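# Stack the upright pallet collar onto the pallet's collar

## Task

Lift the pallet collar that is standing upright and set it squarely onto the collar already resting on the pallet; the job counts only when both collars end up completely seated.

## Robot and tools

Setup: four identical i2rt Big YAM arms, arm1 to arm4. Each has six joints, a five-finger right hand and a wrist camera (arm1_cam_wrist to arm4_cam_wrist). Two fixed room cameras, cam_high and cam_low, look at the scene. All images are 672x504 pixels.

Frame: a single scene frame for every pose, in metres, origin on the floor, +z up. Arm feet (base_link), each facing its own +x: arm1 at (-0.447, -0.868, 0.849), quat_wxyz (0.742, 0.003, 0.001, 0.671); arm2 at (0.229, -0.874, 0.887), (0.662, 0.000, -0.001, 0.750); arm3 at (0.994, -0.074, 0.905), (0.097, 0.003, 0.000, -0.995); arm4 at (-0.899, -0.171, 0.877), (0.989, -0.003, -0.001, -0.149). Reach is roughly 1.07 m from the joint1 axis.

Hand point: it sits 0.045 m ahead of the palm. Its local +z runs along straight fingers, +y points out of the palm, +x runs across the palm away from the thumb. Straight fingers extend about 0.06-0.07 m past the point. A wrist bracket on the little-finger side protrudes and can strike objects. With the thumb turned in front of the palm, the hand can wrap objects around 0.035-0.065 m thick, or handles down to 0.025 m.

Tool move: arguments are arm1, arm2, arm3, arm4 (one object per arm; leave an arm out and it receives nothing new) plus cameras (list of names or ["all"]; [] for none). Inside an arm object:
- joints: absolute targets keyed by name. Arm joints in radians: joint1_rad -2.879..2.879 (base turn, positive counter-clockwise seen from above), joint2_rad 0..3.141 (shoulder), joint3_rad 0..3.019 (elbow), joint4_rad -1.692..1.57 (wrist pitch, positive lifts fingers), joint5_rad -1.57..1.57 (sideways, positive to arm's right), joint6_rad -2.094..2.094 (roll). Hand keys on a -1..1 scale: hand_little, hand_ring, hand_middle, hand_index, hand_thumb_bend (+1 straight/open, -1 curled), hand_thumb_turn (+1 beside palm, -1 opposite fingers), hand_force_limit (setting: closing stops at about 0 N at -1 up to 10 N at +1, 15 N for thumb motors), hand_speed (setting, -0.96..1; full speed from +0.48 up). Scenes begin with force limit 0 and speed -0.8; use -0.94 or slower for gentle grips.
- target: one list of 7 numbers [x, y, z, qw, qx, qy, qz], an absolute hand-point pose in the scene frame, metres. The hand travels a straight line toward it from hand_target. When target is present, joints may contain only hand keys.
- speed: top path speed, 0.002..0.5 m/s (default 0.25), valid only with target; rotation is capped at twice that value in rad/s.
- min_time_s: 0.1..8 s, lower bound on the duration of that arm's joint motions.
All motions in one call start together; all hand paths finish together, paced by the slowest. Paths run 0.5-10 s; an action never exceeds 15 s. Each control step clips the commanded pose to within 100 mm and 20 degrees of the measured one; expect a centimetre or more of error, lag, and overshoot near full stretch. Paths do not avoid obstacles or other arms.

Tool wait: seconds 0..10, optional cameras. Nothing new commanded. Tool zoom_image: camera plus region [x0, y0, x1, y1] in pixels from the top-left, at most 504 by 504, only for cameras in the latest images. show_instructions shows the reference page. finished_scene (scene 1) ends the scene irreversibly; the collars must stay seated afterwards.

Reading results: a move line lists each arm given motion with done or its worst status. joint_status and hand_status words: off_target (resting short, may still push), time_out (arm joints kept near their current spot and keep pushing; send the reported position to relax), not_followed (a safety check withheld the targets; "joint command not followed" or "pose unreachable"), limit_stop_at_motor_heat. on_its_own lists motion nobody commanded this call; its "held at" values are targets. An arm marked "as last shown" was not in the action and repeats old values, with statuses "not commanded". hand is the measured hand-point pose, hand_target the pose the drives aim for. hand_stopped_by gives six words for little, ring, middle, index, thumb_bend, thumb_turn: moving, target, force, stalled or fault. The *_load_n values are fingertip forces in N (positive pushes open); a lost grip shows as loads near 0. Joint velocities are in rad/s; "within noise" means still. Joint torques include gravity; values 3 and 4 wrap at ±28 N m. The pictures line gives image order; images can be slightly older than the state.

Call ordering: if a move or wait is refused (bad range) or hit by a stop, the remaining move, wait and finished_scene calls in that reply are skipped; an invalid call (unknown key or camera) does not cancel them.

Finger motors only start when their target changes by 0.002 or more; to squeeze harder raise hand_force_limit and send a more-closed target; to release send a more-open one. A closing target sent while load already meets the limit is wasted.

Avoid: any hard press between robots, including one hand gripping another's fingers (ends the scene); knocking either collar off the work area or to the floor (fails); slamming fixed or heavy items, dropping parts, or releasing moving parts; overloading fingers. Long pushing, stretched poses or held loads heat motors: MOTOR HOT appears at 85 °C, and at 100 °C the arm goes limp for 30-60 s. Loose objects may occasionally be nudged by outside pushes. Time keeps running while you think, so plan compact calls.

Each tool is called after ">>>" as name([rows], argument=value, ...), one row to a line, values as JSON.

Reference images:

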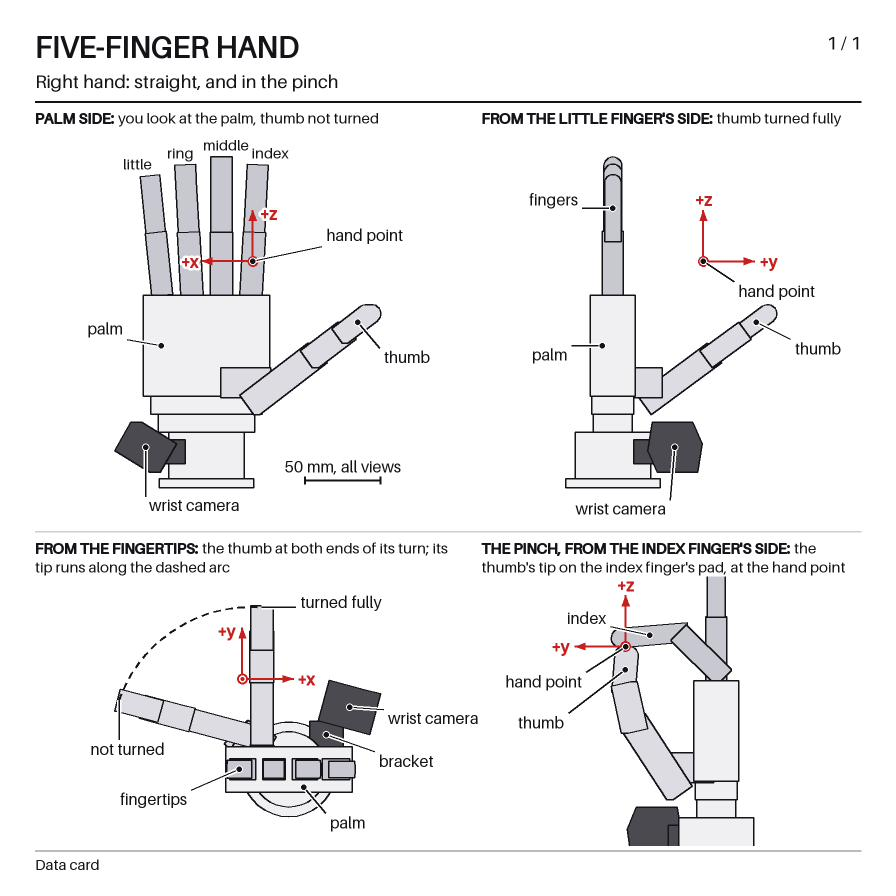

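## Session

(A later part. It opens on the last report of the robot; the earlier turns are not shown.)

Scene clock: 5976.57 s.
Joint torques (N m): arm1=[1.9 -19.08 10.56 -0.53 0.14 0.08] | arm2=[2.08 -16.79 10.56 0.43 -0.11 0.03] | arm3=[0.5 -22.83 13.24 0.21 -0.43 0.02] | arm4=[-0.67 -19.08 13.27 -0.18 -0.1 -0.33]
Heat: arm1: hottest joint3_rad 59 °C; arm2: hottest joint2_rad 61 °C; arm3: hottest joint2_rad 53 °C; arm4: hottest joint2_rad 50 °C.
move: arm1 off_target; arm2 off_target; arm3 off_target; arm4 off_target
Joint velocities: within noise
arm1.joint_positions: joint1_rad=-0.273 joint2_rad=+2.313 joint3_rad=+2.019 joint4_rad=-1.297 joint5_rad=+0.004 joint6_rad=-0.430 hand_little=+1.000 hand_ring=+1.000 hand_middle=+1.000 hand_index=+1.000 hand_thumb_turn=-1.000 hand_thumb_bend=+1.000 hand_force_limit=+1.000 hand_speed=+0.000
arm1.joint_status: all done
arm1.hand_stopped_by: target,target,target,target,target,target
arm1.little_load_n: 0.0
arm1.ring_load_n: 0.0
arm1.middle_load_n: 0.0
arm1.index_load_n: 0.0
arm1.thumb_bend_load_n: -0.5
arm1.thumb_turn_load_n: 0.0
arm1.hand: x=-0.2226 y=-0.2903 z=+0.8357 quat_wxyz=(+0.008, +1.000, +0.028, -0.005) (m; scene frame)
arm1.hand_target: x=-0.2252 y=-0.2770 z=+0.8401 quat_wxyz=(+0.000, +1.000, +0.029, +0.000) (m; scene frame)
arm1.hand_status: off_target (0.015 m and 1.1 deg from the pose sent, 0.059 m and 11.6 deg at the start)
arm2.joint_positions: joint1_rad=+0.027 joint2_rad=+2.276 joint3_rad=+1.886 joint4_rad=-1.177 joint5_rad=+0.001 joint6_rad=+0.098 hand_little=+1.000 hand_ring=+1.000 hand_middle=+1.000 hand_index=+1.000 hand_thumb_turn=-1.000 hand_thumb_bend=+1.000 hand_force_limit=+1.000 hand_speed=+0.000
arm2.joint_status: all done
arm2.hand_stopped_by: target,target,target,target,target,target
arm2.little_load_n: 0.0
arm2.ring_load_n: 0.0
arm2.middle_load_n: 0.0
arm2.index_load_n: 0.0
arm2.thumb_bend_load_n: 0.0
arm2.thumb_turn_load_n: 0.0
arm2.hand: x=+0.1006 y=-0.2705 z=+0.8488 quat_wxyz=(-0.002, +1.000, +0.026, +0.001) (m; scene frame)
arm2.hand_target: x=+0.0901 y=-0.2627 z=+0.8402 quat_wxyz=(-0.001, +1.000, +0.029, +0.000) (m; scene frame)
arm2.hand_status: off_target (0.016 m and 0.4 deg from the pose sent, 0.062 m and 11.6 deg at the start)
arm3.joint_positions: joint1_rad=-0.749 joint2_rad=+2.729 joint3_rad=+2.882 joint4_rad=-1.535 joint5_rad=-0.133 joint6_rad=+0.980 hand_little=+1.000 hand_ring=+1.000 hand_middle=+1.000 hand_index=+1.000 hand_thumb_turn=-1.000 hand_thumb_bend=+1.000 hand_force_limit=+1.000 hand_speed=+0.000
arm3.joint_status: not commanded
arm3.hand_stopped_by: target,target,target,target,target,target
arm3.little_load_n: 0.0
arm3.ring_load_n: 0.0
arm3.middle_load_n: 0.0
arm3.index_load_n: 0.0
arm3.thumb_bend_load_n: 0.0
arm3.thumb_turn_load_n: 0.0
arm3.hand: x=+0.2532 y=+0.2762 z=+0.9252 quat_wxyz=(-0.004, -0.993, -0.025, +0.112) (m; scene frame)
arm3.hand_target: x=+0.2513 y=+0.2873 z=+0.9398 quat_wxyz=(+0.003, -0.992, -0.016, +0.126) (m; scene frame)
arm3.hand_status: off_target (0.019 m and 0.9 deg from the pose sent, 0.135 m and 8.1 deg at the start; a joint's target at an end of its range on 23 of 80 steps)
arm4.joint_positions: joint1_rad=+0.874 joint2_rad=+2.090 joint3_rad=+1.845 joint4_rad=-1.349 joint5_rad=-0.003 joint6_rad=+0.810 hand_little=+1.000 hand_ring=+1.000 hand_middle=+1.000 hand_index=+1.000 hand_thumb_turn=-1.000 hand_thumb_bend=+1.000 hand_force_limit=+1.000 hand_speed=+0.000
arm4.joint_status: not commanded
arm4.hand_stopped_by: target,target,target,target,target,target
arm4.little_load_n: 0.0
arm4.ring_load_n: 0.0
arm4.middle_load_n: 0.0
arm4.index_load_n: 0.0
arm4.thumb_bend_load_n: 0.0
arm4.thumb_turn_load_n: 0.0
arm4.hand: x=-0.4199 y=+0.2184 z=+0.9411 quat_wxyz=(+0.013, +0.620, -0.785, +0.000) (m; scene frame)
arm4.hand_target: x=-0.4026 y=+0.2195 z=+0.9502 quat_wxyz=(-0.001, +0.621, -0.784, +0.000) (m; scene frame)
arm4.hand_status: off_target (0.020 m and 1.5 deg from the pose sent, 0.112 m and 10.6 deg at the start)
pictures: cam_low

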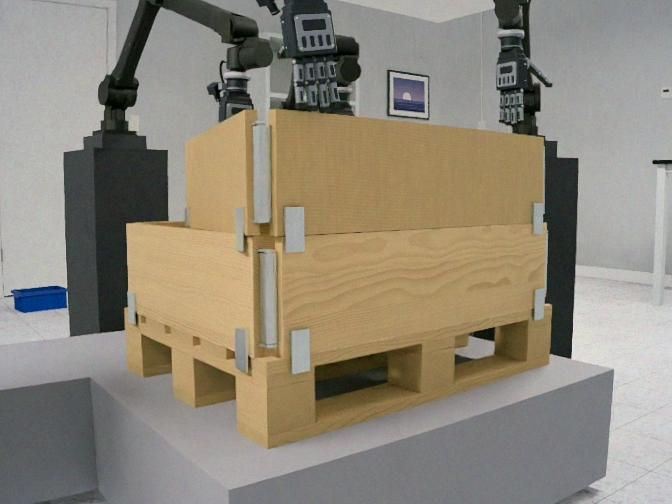

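>>> move(arm1={"target":[-0.225,-0.264,0.845,0,0.99959,0.0288,0],"speed":0.06}, arm2={"target":[0.090,-0.252,0.845,0,0.99959,0.0288,0],"speed":0.06}, arm3={"joints":{"joint1_rad":-0.239,"joint2_rad":2.453,"joint3_rad":2.397,"joint4_rad":-1.5145,"joint5_rad":0,"joint6_rad":0.174},"min_time_s":5}, arm4={"joints":{"joint1_rad":0.411,"joint2_rad":1.680,"joint3_rad":1.197,"joint4_rad":-1.088,"joint5_rad":0,"joint6_rad":0.342},"min_time_s":5}, cameras=["all"])

Scene clock: 5989.97 s.
Joint torques (N m): arm1=[2.43 -19.49 10.67 -0.54 0.13 0.08] | arm2=[1.79 -17.03 10.7 0.46 -0.1 -0.01] | arm3=[1.14 -24.59 8.46 0.51 -0.02 -0.16] | arm4=[-0.97 -14.56 6.93 0.85 0.09 -0.37]
Heat: arm1: hottest joint3_rad 59 °C; arm2: hottest joint2_rad 60 °C; arm3: hottest joint2_rad 56 °C; arm4: hottest joint3_rad 50 °C.
move: arm1 moving; arm2 moving; arm3 done; arm4 done
Joint velocities: within noise
arm1.joint_positions: joint1_rad=-0.272 joint2_rad=+2.347 joint3_rad=+2.095 joint4_rad=-1.339 joint5_rad=+0.004 joint6_rad=-0.424 hand_little=+1.000 hand_ring=+1.000 hand_middle=+1.000 hand_index=+1.000 hand_thumb_turn=-1.000 hand_thumb_bend=+1.000 hand_force_limit=+1.000 hand_speed=+0.000
arm1.joint_status: not commanded
arm1.hand_stopped_by: target,target,target,target,target,target
arm1.little_load_n: 0.0
arm1.ring_load_n: -0.5
arm1.middle_load_n: 0.0
arm1.index_load_n: 0.0
arm1.thumb_bend_load_n: 0.0
arm1.thumb_turn_load_n: 0.0
arm1.hand: x=-0.2190 y=-0.2787 z=+0.8408 quat_wxyz=(+0.008, +1.000, +0.025, -0.005) (m; scene frame)
arm1.hand_target: x=-0.2253 y=-0.2645 z=+0.8451 quat_wxyz=(+0.000, +1.000, +0.029, +0.000) (m; scene frame)
arm1.hand_status: moving (0.016 m and 1.2 deg from the pose sent, 0.028 m and 1.1 deg at the start)
arm2.joint_positions: joint1_rad=+0.027 joint2_rad=+2.299 joint3_rad=+1.942 joint4_rad=-1.211 joint5_rad=+0.001 joint6_rad=+0.098 hand_little=+1.000 hand_ring=+1.000 hand_middle=+1.000 hand_index=+1.000 hand_thumb_turn=-1.000 hand_thumb_bend=+1.000 hand_force_limit=+1.000 hand_speed=+0.000
arm2.joint_status: not commanded
arm2.hand_stopped_by: target,target,target,target,target,target
arm2.little_load_n: 0.0
arm2.ring_load_n: 0.0
arm2.middle_load_n: 0.0
arm2.index_load_n: 0.0
arm2.thumb_bend_load_n: 0.0
arm2.thumb_turn_load_n: 0.0
arm2.hand: x=+0.0991 y=-0.2606 z=+0.8538 quat_wxyz=(-0.002, +1.000, +0.026, +0.001) (m; scene frame)
arm2.hand_target: x=+0.0900 y=-0.2526 z=+0.8451 quat_wxyz=(-0.001, +1.000, +0.029, +0.000) (m; scene frame)
arm2.hand_status: moving (0.015 m and 0.4 deg from the pose sent, 0.022 m and 0.4 deg at the start)
arm3.joint_positions: joint1_rad=-0.244 joint2_rad=+2.482 joint3_rad=+2.396 joint4_rad=-1.525 joint5_rad=-0.003 joint6_rad=+0.184 hand_little=+1.000 hand_ring=+1.000 hand_middle=+1.000 hand_index=+1.000 hand_thumb_turn=-1.000 hand_thumb_bend=+1.000 hand_force_limit=+1.000 hand_speed=+0.000
arm3.joint_status: all done
arm3.hand_stopped_by: target,target,target,target,target,target
arm3.little_load_n: 0.0
arm3.ring_load_n: 0.0
arm3.middle_load_n: 0.0
arm3.index_load_n: 0.0
arm3.thumb_bend_load_n: 0.0
arm3.thumb_turn_load_n: -0.5
arm3.hand: x=+0.3135 y=-0.0821 z=+0.9115 quat_wxyz=(-0.016, -0.784, -0.620, -0.017) (m; scene frame)
arm3.hand_target: x=+0.3075 y=-0.0839 z=+0.9304 quat_wxyz=(-0.001, -0.780, -0.626, -0.002) (m; scene frame)
arm3.hand_status: not commanded
arm4.joint_positions: joint1_rad=+0.424 joint2_rad=+1.686 joint3_rad=+1.214 joint4_rad=-1.099 joint5_rad=-0.002 joint6_rad=+0.359 hand_little=+1.000 hand_ring=+1.000 hand_middle=+1.000 hand_index=+1.000 hand_thumb_turn=-1.000 hand_thumb_bend=+1.000 hand_force_limit=+1.000 hand_speed=+0.000
arm4.joint_status: all done
arm4.hand_stopped_by: target,target,target,target,target,target
arm4.little_load_n: 0.0
arm4.ring_load_n: 0.0
arm4.middle_load_n: 0.0
arm4.index_load_n: 0.0
arm4.thumb_bend_load_n: 0.0
arm4.thumb_turn_load_n: 0.0
arm4.hand: x=-0.4817 y=-0.0673 z=+0.9342 quat_wxyz=(+0.001, +0.620, -0.785, +0.002) (m; scene frame)
arm4.hand_target: x=-0.4849 y=-0.0746 z=+0.9312 quat_wxyz=(+0.001, +0.622, -0.783, +0.003) (m; scene frame)
arm4.hand_status: not commanded
pictures: arm1_cam_wrist, arm2_cam_wrist, arm3_cam_wrist, arm4_cam_wrist, cam_high, cam_low
camera_calibration:
arm1_cam_wrist: T_world_to_cam=[[0.328815, -0.943985, -0.0278155, -0.166043], [-0.781077, -0.28839, 0.55385, -0.724159], [-0.530848, -0.160388, -0.832152, 0.658402], [0, 0, 0, 1]] pos_world=[-0.161515, -0.259982, 0.944347]
arm2_cam_wrist: T_world_to_cam=[[0.363319, -0.931104, 0.0323292, -0.315448], [-0.804543, -0.296059, 0.514839, -0.439135], [-0.469797, -0.213061, -0.856677, 0.839009], [0, 0, 0, 1]] pos_world=[0.155469, -0.244965, 0.955042]
arm3_cam_wrist: T_world_to_cam=[[0.998675, 0.0038918, 0.0513051, -0.359077], [-0.024916, -0.835842, 0.548404, -0.566093], [0.0450173, -0.548956, -0.834638, 0.821272], [0, 0, 0, 1]] pos_world=[0.307525, -0.0209252, 1.01434]
arm4_cam_wrist: T_world_to_cam=[[-0.998968, -0.045326, -0.00275905, -0.486189], [-0.0403538, 0.858237, 0.511664, -0.442051], [-0.0208238, 0.511248, -0.859181, 0.947491], [0, 0, 0, 1]] pos_world=[-0.483796, -0.127055, 1.03891]

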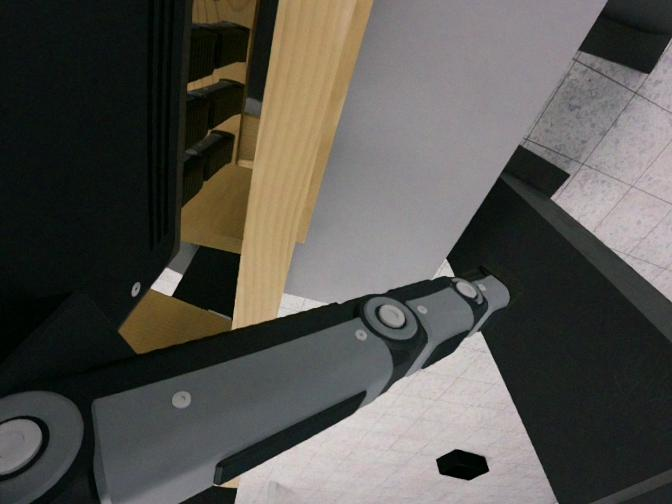

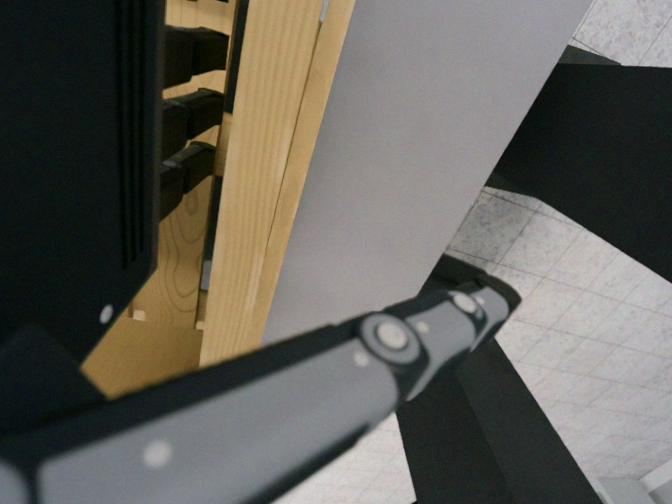

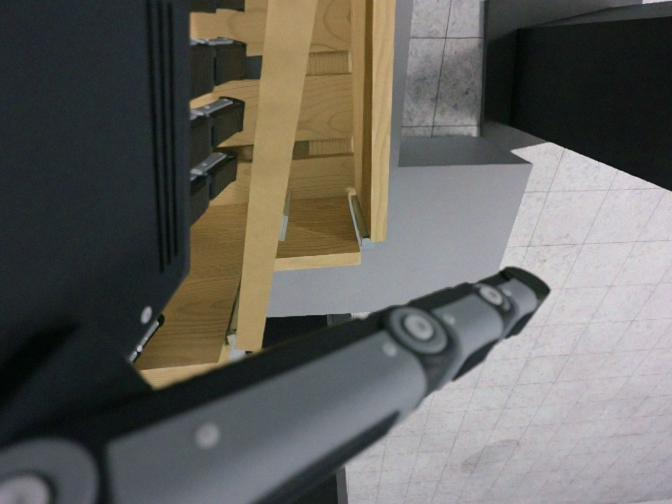

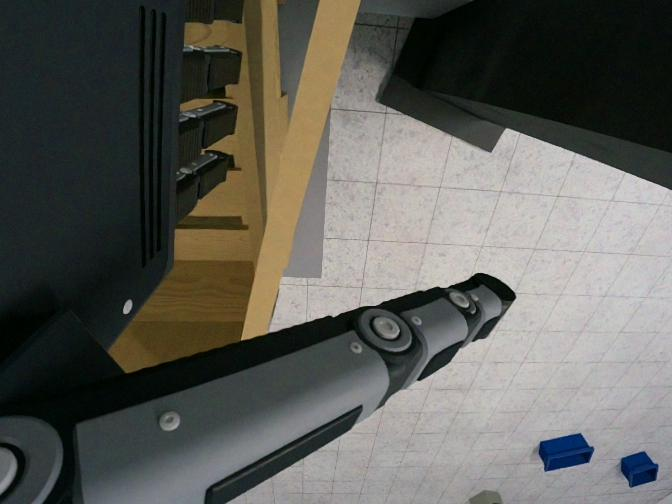

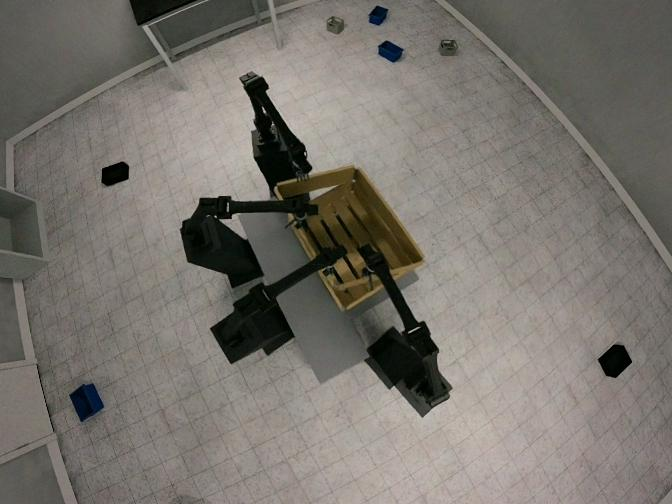

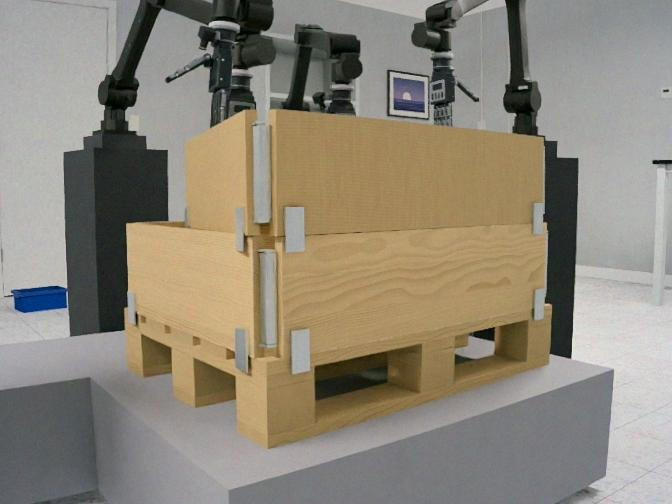

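>>> zoom_image(camera="arm1_cam_wrist", region=[180, 0, 400, 340])

>>> zoom_image(camera="arm2_cam_wrist", region=[150, 0, 370, 340])

>>> zoom_image(camera="arm3_cam_wrist", region=[180, 0, 440, 370])

>>> zoom_image(camera="arm4_cam_wrist", region=[180, 0, 400, 340])

Scaled by 1.482 from the camera's 672x504 image, which has a finer 960x720 frame.

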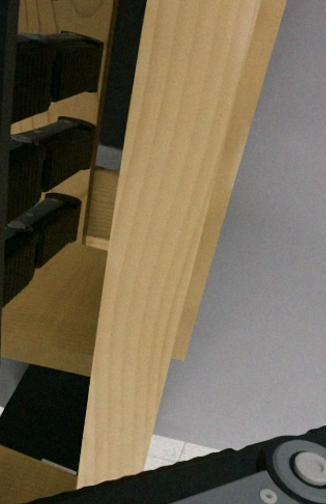

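Scaled by 1.482 from the camera's 672x504 image, which has a finer 960x720 frame.

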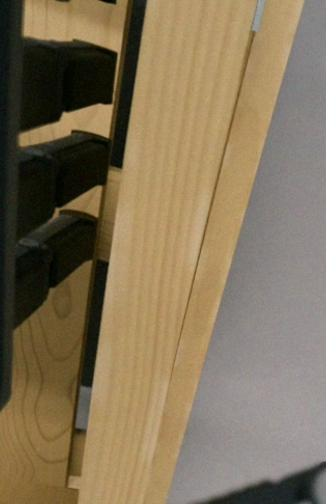

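Scaled by 1.362 from the camera's 672x504 image, which has a finer 960x720 frame.

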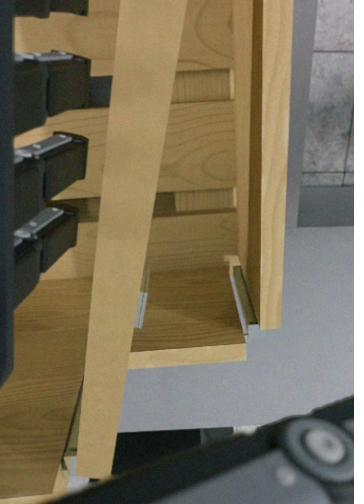

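Scaled by 1.482 from the camera's 672x504 image, which has a finer 960x720 frame.

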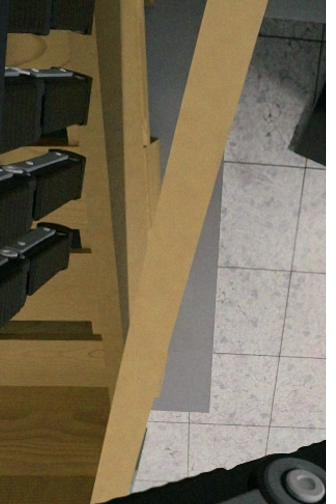

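>>> move(arm1={"target":[-0.226,-0.267,0.805,0,0.9993,0.0375,0],"speed":0.08}, arm2={"target":[0.090,-0.254,0.800,0,0.9993,0.0375,0],"speed":0.08}, arm3={"target":[0.305,-0.078,0.835,0,0.7825,0.6227,0],"speed":0.08}, arm4={"target":[-0.497,-0.085,0.835,0,0.6149,-0.7886,0],"speed":0.08}, cameras=["arm1_cam_wrist","arm2_cam_wrist","arm3_cam_wrist","arm4_cam_wrist"])

Scene clock: 6036.10 s.
Joint torques (N m): arm1=[2.49 -19.78 7.53 0.09 0.15 -0.08] | arm2=[2.02 -17.44 8.01 1.35 -0.11 -0.14] | arm3=[0.97 -21.48 8.64 0.61 -0.06 -0.16] | arm4=[-0.62 -12.51 6.08 0.87 -0.08 -0.32]
Heat: arm1: hottest joint3_rad 57 °C; arm2: hottest joint2_rad 59 °C; arm3: hottest joint2_rad 57 °C; arm4: hottest joint3_rad 48 °C.
move: arm1 off_target; arm2 off_target; arm3 done; arm4 off_target
Joint velocities: within noise
arm1.joint_positions: joint1_rad=-0.271 joint2_rad=+2.378 joint3_rad=+2.078 joint4_rad=-1.272 joint5_rad=+0.004 joint6_rad=-0.424 hand_little=+1.000 hand_ring=+1.000 hand_middle=+1.000 hand_index=+1.000 hand_thumb_turn=-1.000 hand_thumb_bend=+1.000 hand_force_limit=+1.000 hand_speed=+0.000
arm1.joint_status: not commanded
arm1.hand_stopped_by: target,target,target,target,target,target
arm1.little_load_n: 0.0
arm1.ring_load_n: 0.0
arm1.middle_load_n: 0.0
arm1.index_load_n: 0.0
arm1.thumb_bend_load_n: -0.5
arm1.thumb_turn_load_n: 0.0
arm1.hand: x=-0.2171 y=-0.2720 z=+0.8122 quat_wxyz=(-0.001, +1.000, +0.026, -0.001) (m; scene frame)
arm1.hand_target: x=-0.2260 y=-0.2672 z=+0.8051 quat_wxyz=(+0.000, +0.999, +0.038, +0.000) (m; scene frame)
arm1.hand_status: off_target (0.013 m and 1.4 deg from the pose sent, 0.038 m and 1.8 deg at the start)
arm2.joint_positions: joint1_rad=+0.027 joint2_rad=+2.349 joint3_rad=+1.942 joint4_rad=-1.152 joint5_rad=+0.001 joint6_rad=+0.098 hand_little=+1.000 hand_ring=+1.000 hand_middle=+1.000 hand_index=+1.000 hand_thumb_turn=-1.000 hand_thumb_bend=+1.000 hand_force_limit=+1.000 hand_speed=+0.000
arm2.joint_status: not commanded
arm2.hand_stopped_by: target,target,target,target,target,target
arm2.little_load_n: 0.0
arm2.ring_load_n: 0.0
arm2.middle_load_n: 0.0
arm2.index_load_n: 0.0
arm2.thumb_bend_load_n: 0.0
arm2.thumb_turn_load_n: 0.0
arm2.hand: x=+0.0982 y=-0.2540 z=+0.8197 quat_wxyz=(-0.006, +1.000, +0.026, +0.001) (m; scene frame)
arm2.hand_target: x=+0.0902 y=-0.2547 z=+0.8004 quat_wxyz=(+0.000, +0.999, +0.037, +0.000) (m; scene frame)
arm2.hand_status: off_target (0.021 m and 1.4 deg from the pose sent, 0.055 m and 1.3 deg at the start)
arm3.joint_positions: joint1_rad=-0.244 joint2_rad=+2.519 joint3_rad=+2.273 joint4_rad=-1.332 joint5_rad=-0.003 joint6_rad=+0.182 hand_little=+1.000 hand_ring=+1.000 hand_middle=+1.000 hand_index=+1.000 hand_thumb_turn=-1.000 hand_thumb_bend=+1.000 hand_force_limit=+1.000 hand_speed=+0.000
arm3.joint_status: not commanded
arm3.hand_stopped_by: target,target,target,target,target,target
arm3.little_load_n: 0.0
arm3.ring_load_n: 0.0
arm3.middle_load_n: 0.0
arm3.index_load_n: 0.0
arm3.thumb_bend_load_n: 0.0
arm3.thumb_turn_load_n: 0.0
arm3.hand: x=+0.3087 y=-0.0818 z=+0.8367 quat_wxyz=(-0.005, -0.784, -0.621, -0.004) (m; scene frame)
arm3.hand_target: x=+0.3050 y=-0.0779 z=+0.8350 quat_wxyz=(+0.000, -0.783, -0.623, +0.000) (m; scene frame)
arm3.hand_status: done (0.006 m and 0.8 deg from the pose sent, 0.077 m and 2.7 deg at the start)
arm4.joint_positions: joint1_rad=+0.404 joint2_rad=+1.778 joint3_rad=+1.069 joint4_rad=-0.841 joint5_rad=-0.004 joint6_rad=+0.354 hand_little=+1.000 hand_ring=+1.000 hand_middle=+1.000 hand_index=+1.000 hand_thumb_turn=-1.000 hand_thumb_bend=+1.000 hand_force_limit=+1.000 hand_speed=+0.000
arm4.joint_status: not commanded
arm4.hand_stopped_by: target,target,target,target,target,target
arm4.little_load_n: 0.0
arm4.ring_load_n: 0.0
arm4.middle_load_n: 0.0
arm4.index_load_n: 0.0
arm4.thumb_bend_load_n: 0.0
arm4.thumb_turn_load_n: 0.0
arm4.hand: x=-0.4908 y=-0.0775 z=+0.8468 quat_wxyz=(-0.009, +0.614, -0.789, +0.007) (m; scene frame)
arm4.hand_target: x=-0.4973 y=-0.0848 z=+0.8354 quat_wxyz=(+0.000, +0.615, -0.789, +0.000) (m; scene frame)
arm4.hand_status: off_target (0.015 m and 1.3 deg from the pose sent, 0.102 m and 0.8 deg at the start)
pictures: arm1_cam_wrist, arm2_cam_wrist, arm3_cam_wrist, arm4_cam_wrist
camera_calibration:
arm1_cam_wrist: T_world_to_cam=[[0.329671, -0.943139, -0.0424992, -0.148905], [-0.784782, -0.298786, 0.542996, -0.699727], [-0.524819, -0.145658, -0.838659, 0.647291], [0, 0, 0, 1]] pos_world=[-0.160333, -0.255225, 0.916477]
arm2_cam_wrist: T_world_to_cam=[[0.363468, -0.931284, 0.0245229, -0.301557], [-0.803877, -0.300222, 0.513467, -0.420392], [-0.470822, -0.206343, -0.857759, 0.813493], [0, 0, 0, 1]] pos_world=[0.154673, -0.239188, 0.921034]
arm3_cam_wrist: T_world_to_cam=[[0.999827, 0.00544529, 0.0177768, -0.322757], [-0.0051788, -0.836738, 0.547579, -0.530309], [0.0178562, -0.547576, -0.836565, 0.76947], [0, 0, 0, 1]] pos_world=[0.306215, -0.0206294, 0.939835]
arm4_cam_wrist: T_world_to_cam=[[-0.999255, -0.0301779, -0.0240451, -0.476927], [-0.0382493, 0.856827, 0.514184, -0.390019], [0.00508547, 0.514721, -0.857343, 0.888915], [0, 0, 0, 1]] pos_world=[-0.49601, -0.137757, 0.951179]

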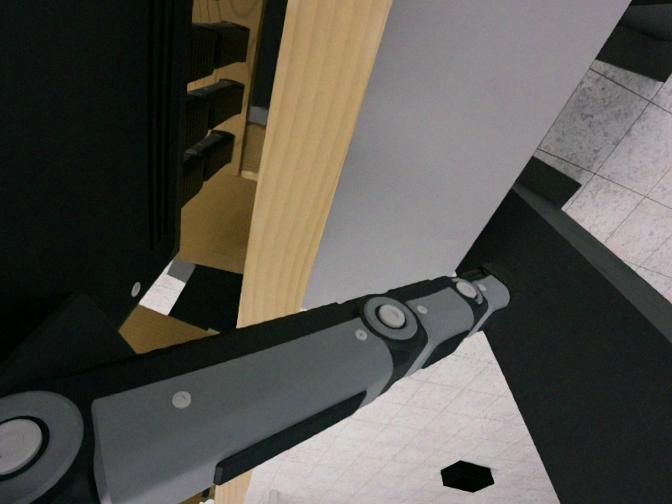

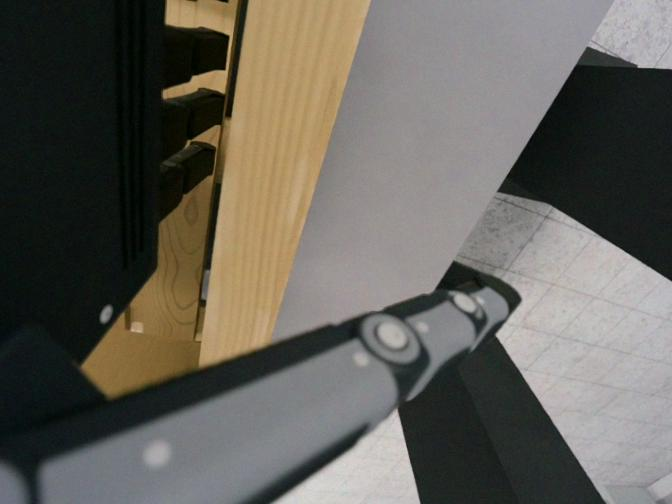

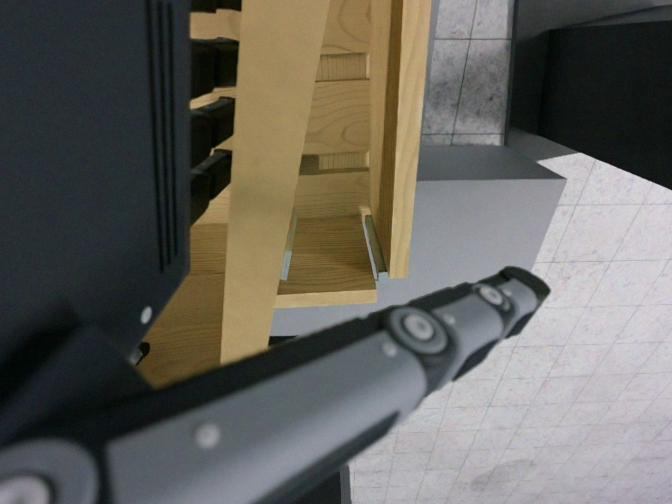

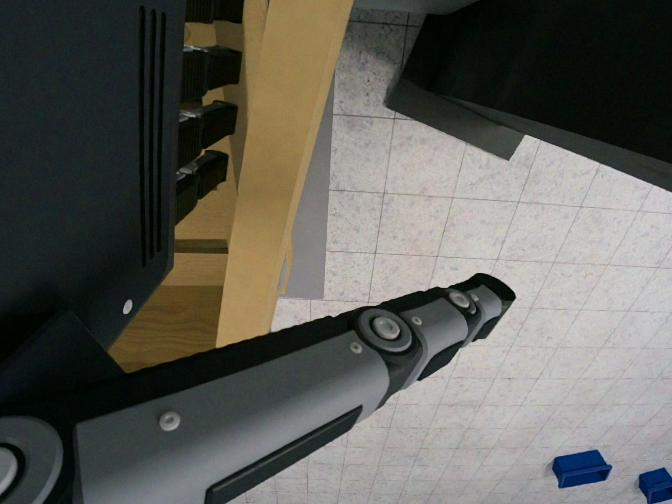

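>>> move(arm1={"target":[-0.226,-0.277,0.777,0,0.9993,0.0375,0],"speed":0.06}, arm2={"target":[0.090,-0.263,0.776,0,0.9993,0.0375,0],"speed":0.06}, arm3={"target":[0.305,-0.078,0.785,0,0.7825,0.6227,0],"speed":0.06}, arm4={"target":[-0.499,-0.085,0.774,0,0.6149,-0.7886,0],"speed":0.06}, cameras=["arm1_cam_wrist","arm2_cam_wrist","arm3_cam_wrist","arm4_cam_wrist"])

Scene clock: 6044.40 s.
Joint torques (N m): arm1=[1.9 -19.43 7.23 0.1 0.14 -0.11] | arm2=[2.2 -17.38 5.76 1.42 -0.11 -0.13] | arm3=[1.32 -21.48 8.34 0.72 -0.02 -0.18] | arm4=[-0.62 -12.98 5.15 0.87 -0.08 -0.31]
Heat: arm1: hottest joint2_rad 56 °C; arm2: hottest joint2_rad 58 °C; arm3: hottest joint2_rad 57 °C; arm4: hottest joint3_rad 47 °C.
move: arm1 off_target; arm2 off_target; arm3 done; arm4 off_target
Joint velocities: within noise
arm1.joint_positions: joint1_rad=-0.271 joint2_rad=+2.378 joint3_rad=+2.006 joint4_rad=-1.197 joint5_rad=+0.004 joint6_rad=-0.426 hand_little=+1.000 hand_ring=+1.000 hand_middle=+1.000 hand_index=+1.000 hand_thumb_turn=-1.000 hand_thumb_bend=+1.000 hand_force_limit=+1.000 hand_speed=+0.000
arm1.joint_status: not commanded
arm1.hand_stopped_by: target,target,target,target,target,target
arm1.little_load_n: 0.0
arm1.ring_load_n: 0.0
arm1.middle_load_n: 0.0
arm1.index_load_n: 0.0
arm1.thumb_bend_load_n: 0.0
arm1.thumb_turn_load_n: 0.0
arm1.hand: x=-0.2200 y=-0.2798 z=+0.7855 quat_wxyz=(-0.002, +1.000, +0.027, +0.000) (m; scene frame)
arm1.hand_target: x=-0.2259 y=-0.2772 z=+0.7771 quat_wxyz=(+0.000, +0.999, +0.038, +0.000) (m; scene frame)
arm1.hand_status: off_target (0.011 m and 1.2 deg from the pose sent, 0.037 m and 1.4 deg at the start)
arm2.joint_positions: joint1_rad=+0.028 joint2_rad=+2.356 joint3_rad=+1.914 joint4_rad=-1.090 joint5_rad=+0.001 joint6_rad=+0.098 hand_little=+1.000 hand_ring=+1.000 hand_middle=+1.000 hand_index=+1.000 hand_thumb_turn=-1.000 hand_thumb_bend=+1.000 hand_force_limit=+1.000 hand_speed=+0.000
arm2.joint_status: not commanded
arm2.hand_stopped_by: target,target,target,target,target,target
arm2.little_load_n: 0.0
arm2.ring_load_n: 0.0
arm2.middle_load_n: 0.0
arm2.index_load_n: 0.0
arm2.thumb_bend_load_n: 0.0
arm2.thumb_turn_load_n: 0.0
arm2.hand: x=+0.0970 y=-0.2510 z=+0.8041 quat_wxyz=(-0.019, +0.999, +0.027, -0.001) (m; scene frame)
arm2.hand_target: x=+0.0904 y=-0.2637 z=+0.7769 quat_wxyz=(+0.000, +0.999, +0.037, +0.000) (m; scene frame)
arm2.hand_status: off_target (0.031 m and 2.5 deg from the pose sent, 0.045 m and 1.4 deg at the start)
arm3.joint_positions: joint1_rad=-0.244 joint2_rad=+2.572 joint3_rad=+2.253 joint4_rad=-1.251 joint5_rad=-0.003 joint6_rad=+0.182 hand_little=+1.000 hand_ring=+1.000 hand_middle=+1.000 hand_index=+1.000 hand_thumb_turn=-1.000 hand_thumb_bend=+1.000 hand_force_limit=+1.000 hand_speed=+0.000
arm3.joint_status: not commanded
arm3.hand_stopped_by: target,target,target,target,target,target
arm3.little_load_n: 0.0
arm3.ring_load_n: 0.0
arm3.middle_load_n: 0.0
arm3.index_load_n: 0.0
arm3.thumb_bend_load_n: 0.0
arm3.thumb_turn_load_n: 0.0
arm3.hand: x=+0.3065 y=-0.0816 z=+0.7909 quat_wxyz=(-0.002, -0.784, -0.621, -0.001) (m; scene frame)
arm3.hand_target: x=+0.3052 y=-0.0779 z=+0.7849 quat_wxyz=(+0.000, -0.783, -0.623, +0.000) (m; scene frame)
arm3.hand_status: done (0.007 m and 0.4 deg from the pose sent, 0.052 m and 0.8 deg at the start)
arm4.joint_positions: joint1_rad=+0.404 joint2_rad=+1.897 joint3_rad=+1.033 joint4_rad=-0.686 joint5_rad=-0.004 joint6_rad=+0.353 hand_little=+1.000 hand_ring=+1.000 hand_middle=+1.000 hand_index=+1.000 hand_thumb_turn=-1.000 hand_thumb_bend=+1.000 hand_force_limit=+1.000 hand_speed=+0.000
arm4.joint_status: not commanded
arm4.hand_stopped_by: target,target,target,target,target,target
arm4.little_load_n: 0.0
arm4.ring_load_n: 0.0
arm4.middle_load_n: 0.0
arm4.index_load_n: 0.0
arm4.thumb_bend_load_n: 0.0
arm4.thumb_turn_load_n: 0.0
arm4.hand: x=-0.4911 y=-0.0779 z=+0.7855 quat_wxyz=(-0.009, +0.614, -0.789, +0.007) (m; scene frame)
arm4.hand_target: x=-0.4993 y=-0.0847 z=+0.7744 quat_wxyz=(+0.000, +0.615, -0.789, +0.000) (m; scene frame)
arm4.hand_status: off_target (0.016 m and 1.3 deg from the pose sent, 0.074 m and 1.3 deg at the start)
pictures: arm1_cam_wrist, arm2_cam_wrist, arm3_cam_wrist, arm4_cam_wrist
camera_calibration:
arm1_cam_wrist: T_world_to_cam=[[0.332228, -0.942158, -0.0443043, -0.154091], [-0.784742, -0.302168, 0.541179, -0.689322], [-0.523264, -0.145027, -0.839739, 0.623599], [0, 0, 0, 1]] pos_world=[-0.16344, -0.26303, 0.889881]
arm2_cam_wrist: T_world_to_cam=[[0.364604, -0.931161, -0.00152578, -0.277055], [-0.801436, -0.314643, 0.508626, -0.41236], [-0.474093, -0.184225, -0.860986, 0.808597], [0, 0, 0, 1]] pos_world=[0.153886, -0.238766, 0.905506]
arm3_cam_wrist: T_world_to_cam=[[0.999934, 0.00543563, 0.0101472, -0.313676], [-0.00100424, -0.83694, 0.547293, -0.506176], [0.0114675, -0.547267, -0.836879, 0.733469], [0, 0, 0, 1]] pos_world=[0.304736, -0.0205304, 0.894035]
arm4_cam_wrist: T_world_to_cam=[[-0.999235, -0.0305459, -0.0244003, -0.478535], [-0.0387499, 0.856583, 0.514552, -0.358865], [0.00518342, 0.515104, -0.857112, 0.836413], [0, 0, 0, 1]] pos_world=[-0.496411, -0.138059, 0.889877]

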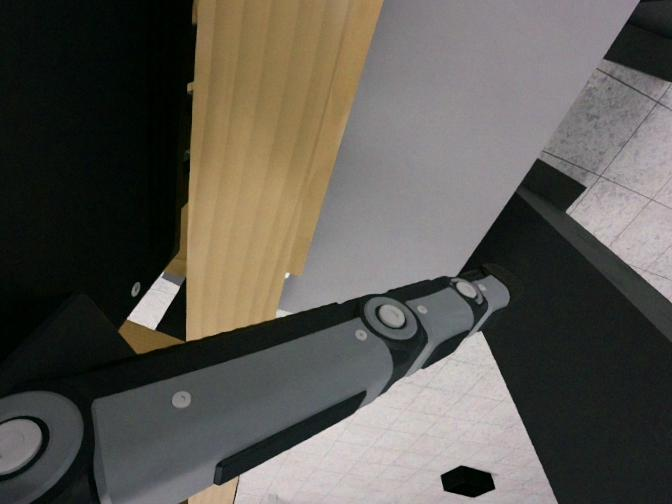

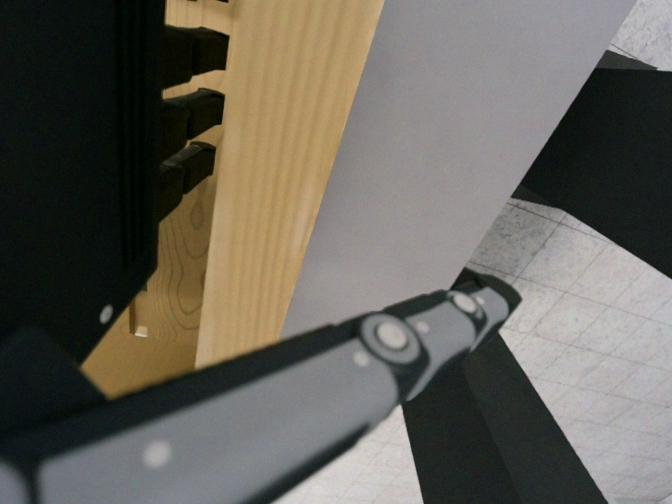

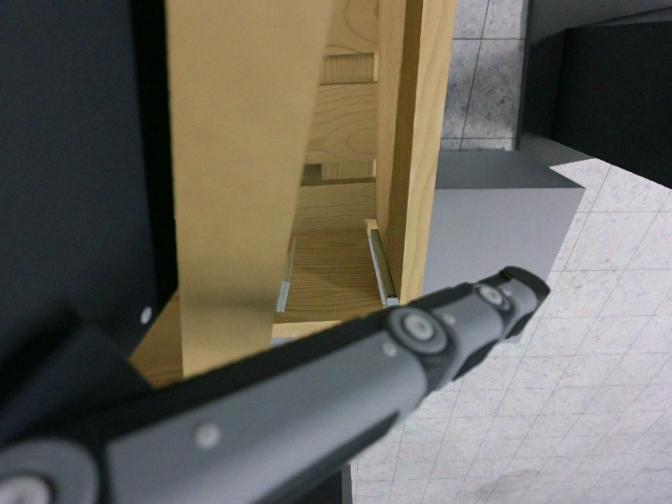

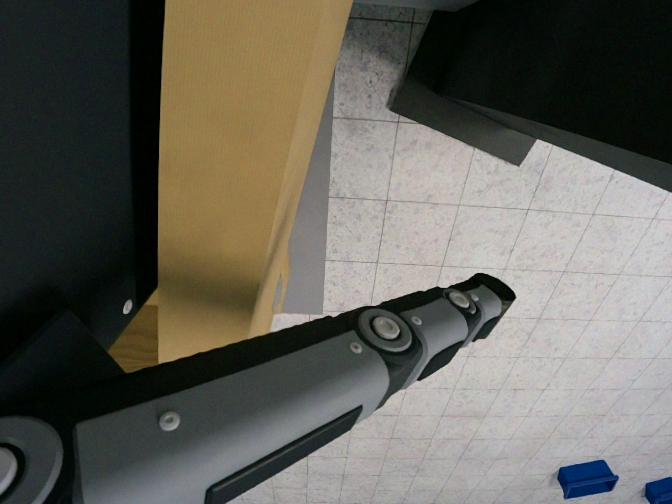

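>>> move(arm1={"target":[-0.226,-0.286,0.776,0,0.9993,0.0375,0],"speed":0.06}, arm2={"target":[0.089,-0.276,0.766,0,0.9993,0.0375,0],"speed":0.06}, arm3={"target":[0.313,-0.080,0.782,0,0.7825,0.6227,0],"speed":0.06}, arm4={"target":[-0.506,-0.084,0.774,0,0.6149,-0.7886,0],"speed":0.06}, cameras=["arm1_cam_wrist","arm2_cam_wrist","arm3_cam_wrist","arm4_cam_wrist"])

Scene clock: 6052.33 s.
Joint torques (N m): arm1=[1.61 -20.95 6.98 0.01 0.14 -0.1] | arm2=[2.37 -18.32 5.52 1.33 -0.09 -0.1] | arm3=[1.32 -22.65 7.41 0.17 -0.06 -0.15] | arm4=[-0.26 -13.74 4.86 0.87 -0.07 -0.28]
Heat: arm1: hottest joint2_rad 58 °C; arm2: hottest joint2_rad 57 °C; arm3: hottest joint2_rad 56 °C; arm4: hottest joint2_rad 46 °C.
move: arm1 done; arm2 off_target; arm3 done; arm4 off_target
Joint velocities: within noise
arm1.joint_positions: joint1_rad=-0.271 joint2_rad=+2.378 joint3_rad=+1.961 joint4_rad=-1.172 joint5_rad=+0.004 joint6_rad=-0.431 hand_little=+1.000 hand_ring=+1.000 hand_middle=+1.000 hand_index=+1.000 hand_thumb_turn=-1.000 hand_thumb_bend=+1.000 hand_force_limit=+1.000 hand_speed=+0.000
arm1.joint_status: not commanded
arm1.hand_stopped_by: target,target,target,target,target,target
arm1.little_load_n: 0.0
arm1.ring_load_n: 0.0
arm1.middle_load_n: 0.0
arm1.index_load_n: 0.0
arm1.thumb_bend_load_n: 0.0
arm1.thumb_turn_load_n: 0.0
arm1.hand: x=-0.2242 y=-0.2912 z=+0.7711 quat_wxyz=(+0.008, +1.000, +0.029, -0.004) (m; scene frame)
arm1.hand_target: x=-0.2260 y=-0.2861 z=+0.7760 quat_wxyz=(+0.000, +0.999, +0.037, +0.000) (m; scene frame)
arm1.hand_status: done (0.007 m and 1.4 deg from the pose sent, 0.013 m and 1.2 deg at the start)
arm2.joint_positions: joint1_rad=+0.030 joint2_rad=+2.356 joint3_rad=+1.852 joint4_rad=-1.044 joint5_rad=+0.001 joint6_rad=+0.098 hand_little=+1.000 hand_ring=+1.000 hand_middle=+1.000 hand_index=+1.000 hand_thumb_turn=-1.000 hand_thumb_bend=+1.000 hand_force_limit=+1.000 hand_speed=+0.000
arm2.joint_status: not commanded
arm2.hand_stopped_by: target,target,target,target,target,target
arm2.little_load_n: 0.0
arm2.ring_load_n: 0.0
arm2.middle_load_n: 0.0
arm2.index_load_n: 0.0
arm2.thumb_bend_load_n: 0.0
arm2.thumb_turn_load_n: 0.0
arm2.hand: x=+0.0984 y=-0.2659 z=+0.7837 quat_wxyz=(-0.012, +1.000, +0.028, +0.000) (m; scene frame)
arm2.hand_target: x=+0.0894 y=-0.2763 z=+0.7664 quat_wxyz=(+0.000, +0.999, +0.037, +0.000) (m; scene frame)
arm2.hand_status: off_target (0.022 m and 1.8 deg from the pose sent, 0.046 m and 2.5 deg at the start)
arm3.joint_positions: joint1_rad=-0.244 joint2_rad=+2.572 joint3_rad=+2.203 joint4_rad=-1.208 joint5_rad=-0.003 joint6_rad=+0.182 hand_little=+1.000 hand_ring=+1.000 hand_middle=+1.000 hand_index=+1.000 hand_thumb_turn=-1.000 hand_thumb_bend=+1.000 hand_force_limit=+1.000 hand_speed=+0.000
arm3.joint_status: not commanded
arm3.hand_stopped_by: target,target,target,target,target,target
arm3.little_load_n: 0.0
arm3.ring_load_n: 0.0
arm3.middle_load_n: 0.0
arm3.index_load_n: -0.5
arm3.thumb_bend_load_n: 0.0
arm3.thumb_turn_load_n: 0.0
arm3.hand: x=+0.3150 y=-0.0819 z=+0.7735 quat_wxyz=(-0.005, -0.784, -0.621, -0.004) (m; scene frame)
arm3.hand_target: x=+0.3130 y=-0.0799 z=+0.7819 quat_wxyz=(+0.000, -0.783, -0.623, +0.000) (m; scene frame)
arm3.hand_status: done (0.009 m and 0.7 deg from the pose sent, 0.011 m and 0.4 deg at the start)
arm4.joint_positions: joint1_rad=+0.404 joint2_rad=+1.897 joint3_rad=+1.014 joint4_rad=-0.677 joint5_rad=-0.004 joint6_rad=+0.353 hand_little=+1.000 hand_ring=+1.000 hand_middle=+1.000 hand_index=+1.000 hand_thumb_turn=-1.000 hand_thumb_bend=+1.000 hand_force_limit=+1.000 hand_speed=+0.000
arm4.joint_status: not commanded
arm4.hand_stopped_by: target,target,target,target,target,target
arm4.little_load_n: 0.0
arm4.ring_load_n: 0.0
arm4.middle_load_n: 0.0
arm4.index_load_n: 0.0
arm4.thumb_bend_load_n: -0.5
arm4.thumb_turn_load_n: 0.0
arm4.hand: x=-0.4994 y=-0.0788 z=+0.7811 quat_wxyz=(-0.005, +0.614, -0.789, +0.004) (m; scene frame)
arm4.hand_target: x=-0.5061 y=-0.0838 z=+0.7741 quat_wxyz=(+0.000, +0.615, -0.789, +0.000) (m; scene frame)
arm4.hand_status: off_target (0.011 m and 0.7 deg from the pose sent, 0.020 m and 1.3 deg at the start)
pictures: arm1_cam_wrist, arm2_cam_wrist, arm3_cam_wrist, arm4_cam_wrist
camera_calibration:
arm1_cam_wrist: T_world_to_cam=[[0.336808, -0.941132, -0.0288286, -0.174629], [-0.779081, -0.295746, 0.552781, -0.69401], [-0.528766, -0.163721, -0.832828, 0.595619], [0, 0, 0, 1]] pos_world=[-0.166931, -0.272085, 0.87465]
arm2_cam_wrist: T_world_to_cam=[[0.365946, -0.93054, 0.0133592, -0.303144], [-0.802195, -0.30813, 0.511409, -0.40602], [-0.471771, -0.197865, -0.859233, 0.783756], [0, 0, 0, 1]] pos_world=[0.15498, -0.252117, 0.885122]
arm3_cam_wrist: T_world_to_cam=[[0.999831, 0.00581074, 0.0174319, -0.327522], [-0.00467615, -0.836984, 0.547208, -0.495676], [0.0177699, -0.547197, -0.836815, 0.716633], [0, 0, 0, 1]] pos_world=[0.312414, -0.0208306, 0.876636]
arm4_cam_wrist: T_world_to_cam=[[-0.999424, -0.030493, -0.0149058, -0.494322], [-0.0338173, 0.857117, 0.514011, -0.353216], [-0.00289773, 0.514219, -0.857654, 0.829471], [0, 0, 0, 1]] pos_world=[-0.503579, -0.138855, 0.885588]

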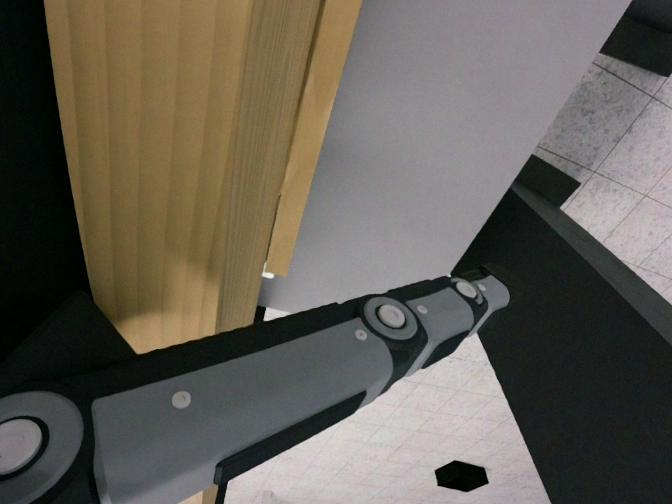

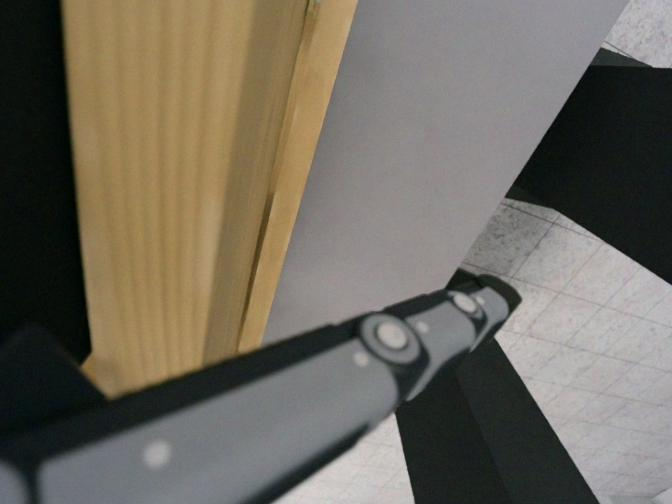

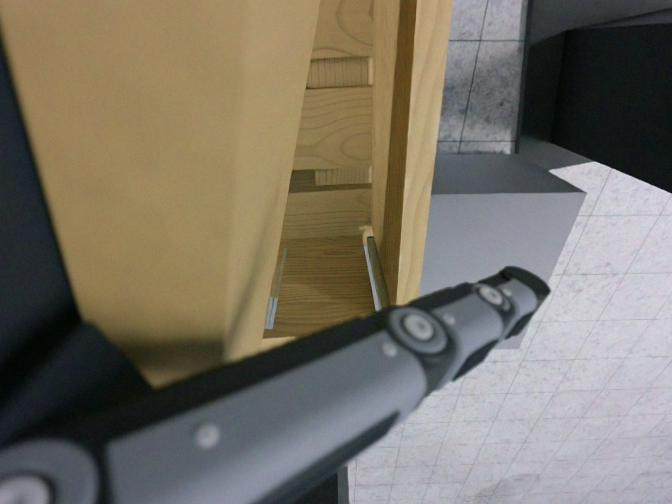

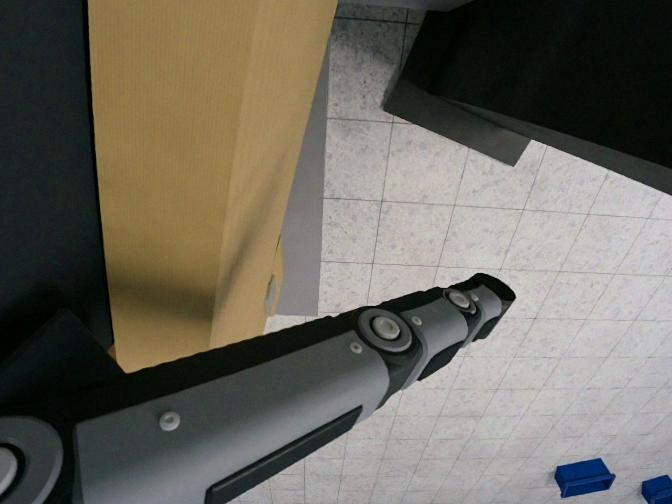

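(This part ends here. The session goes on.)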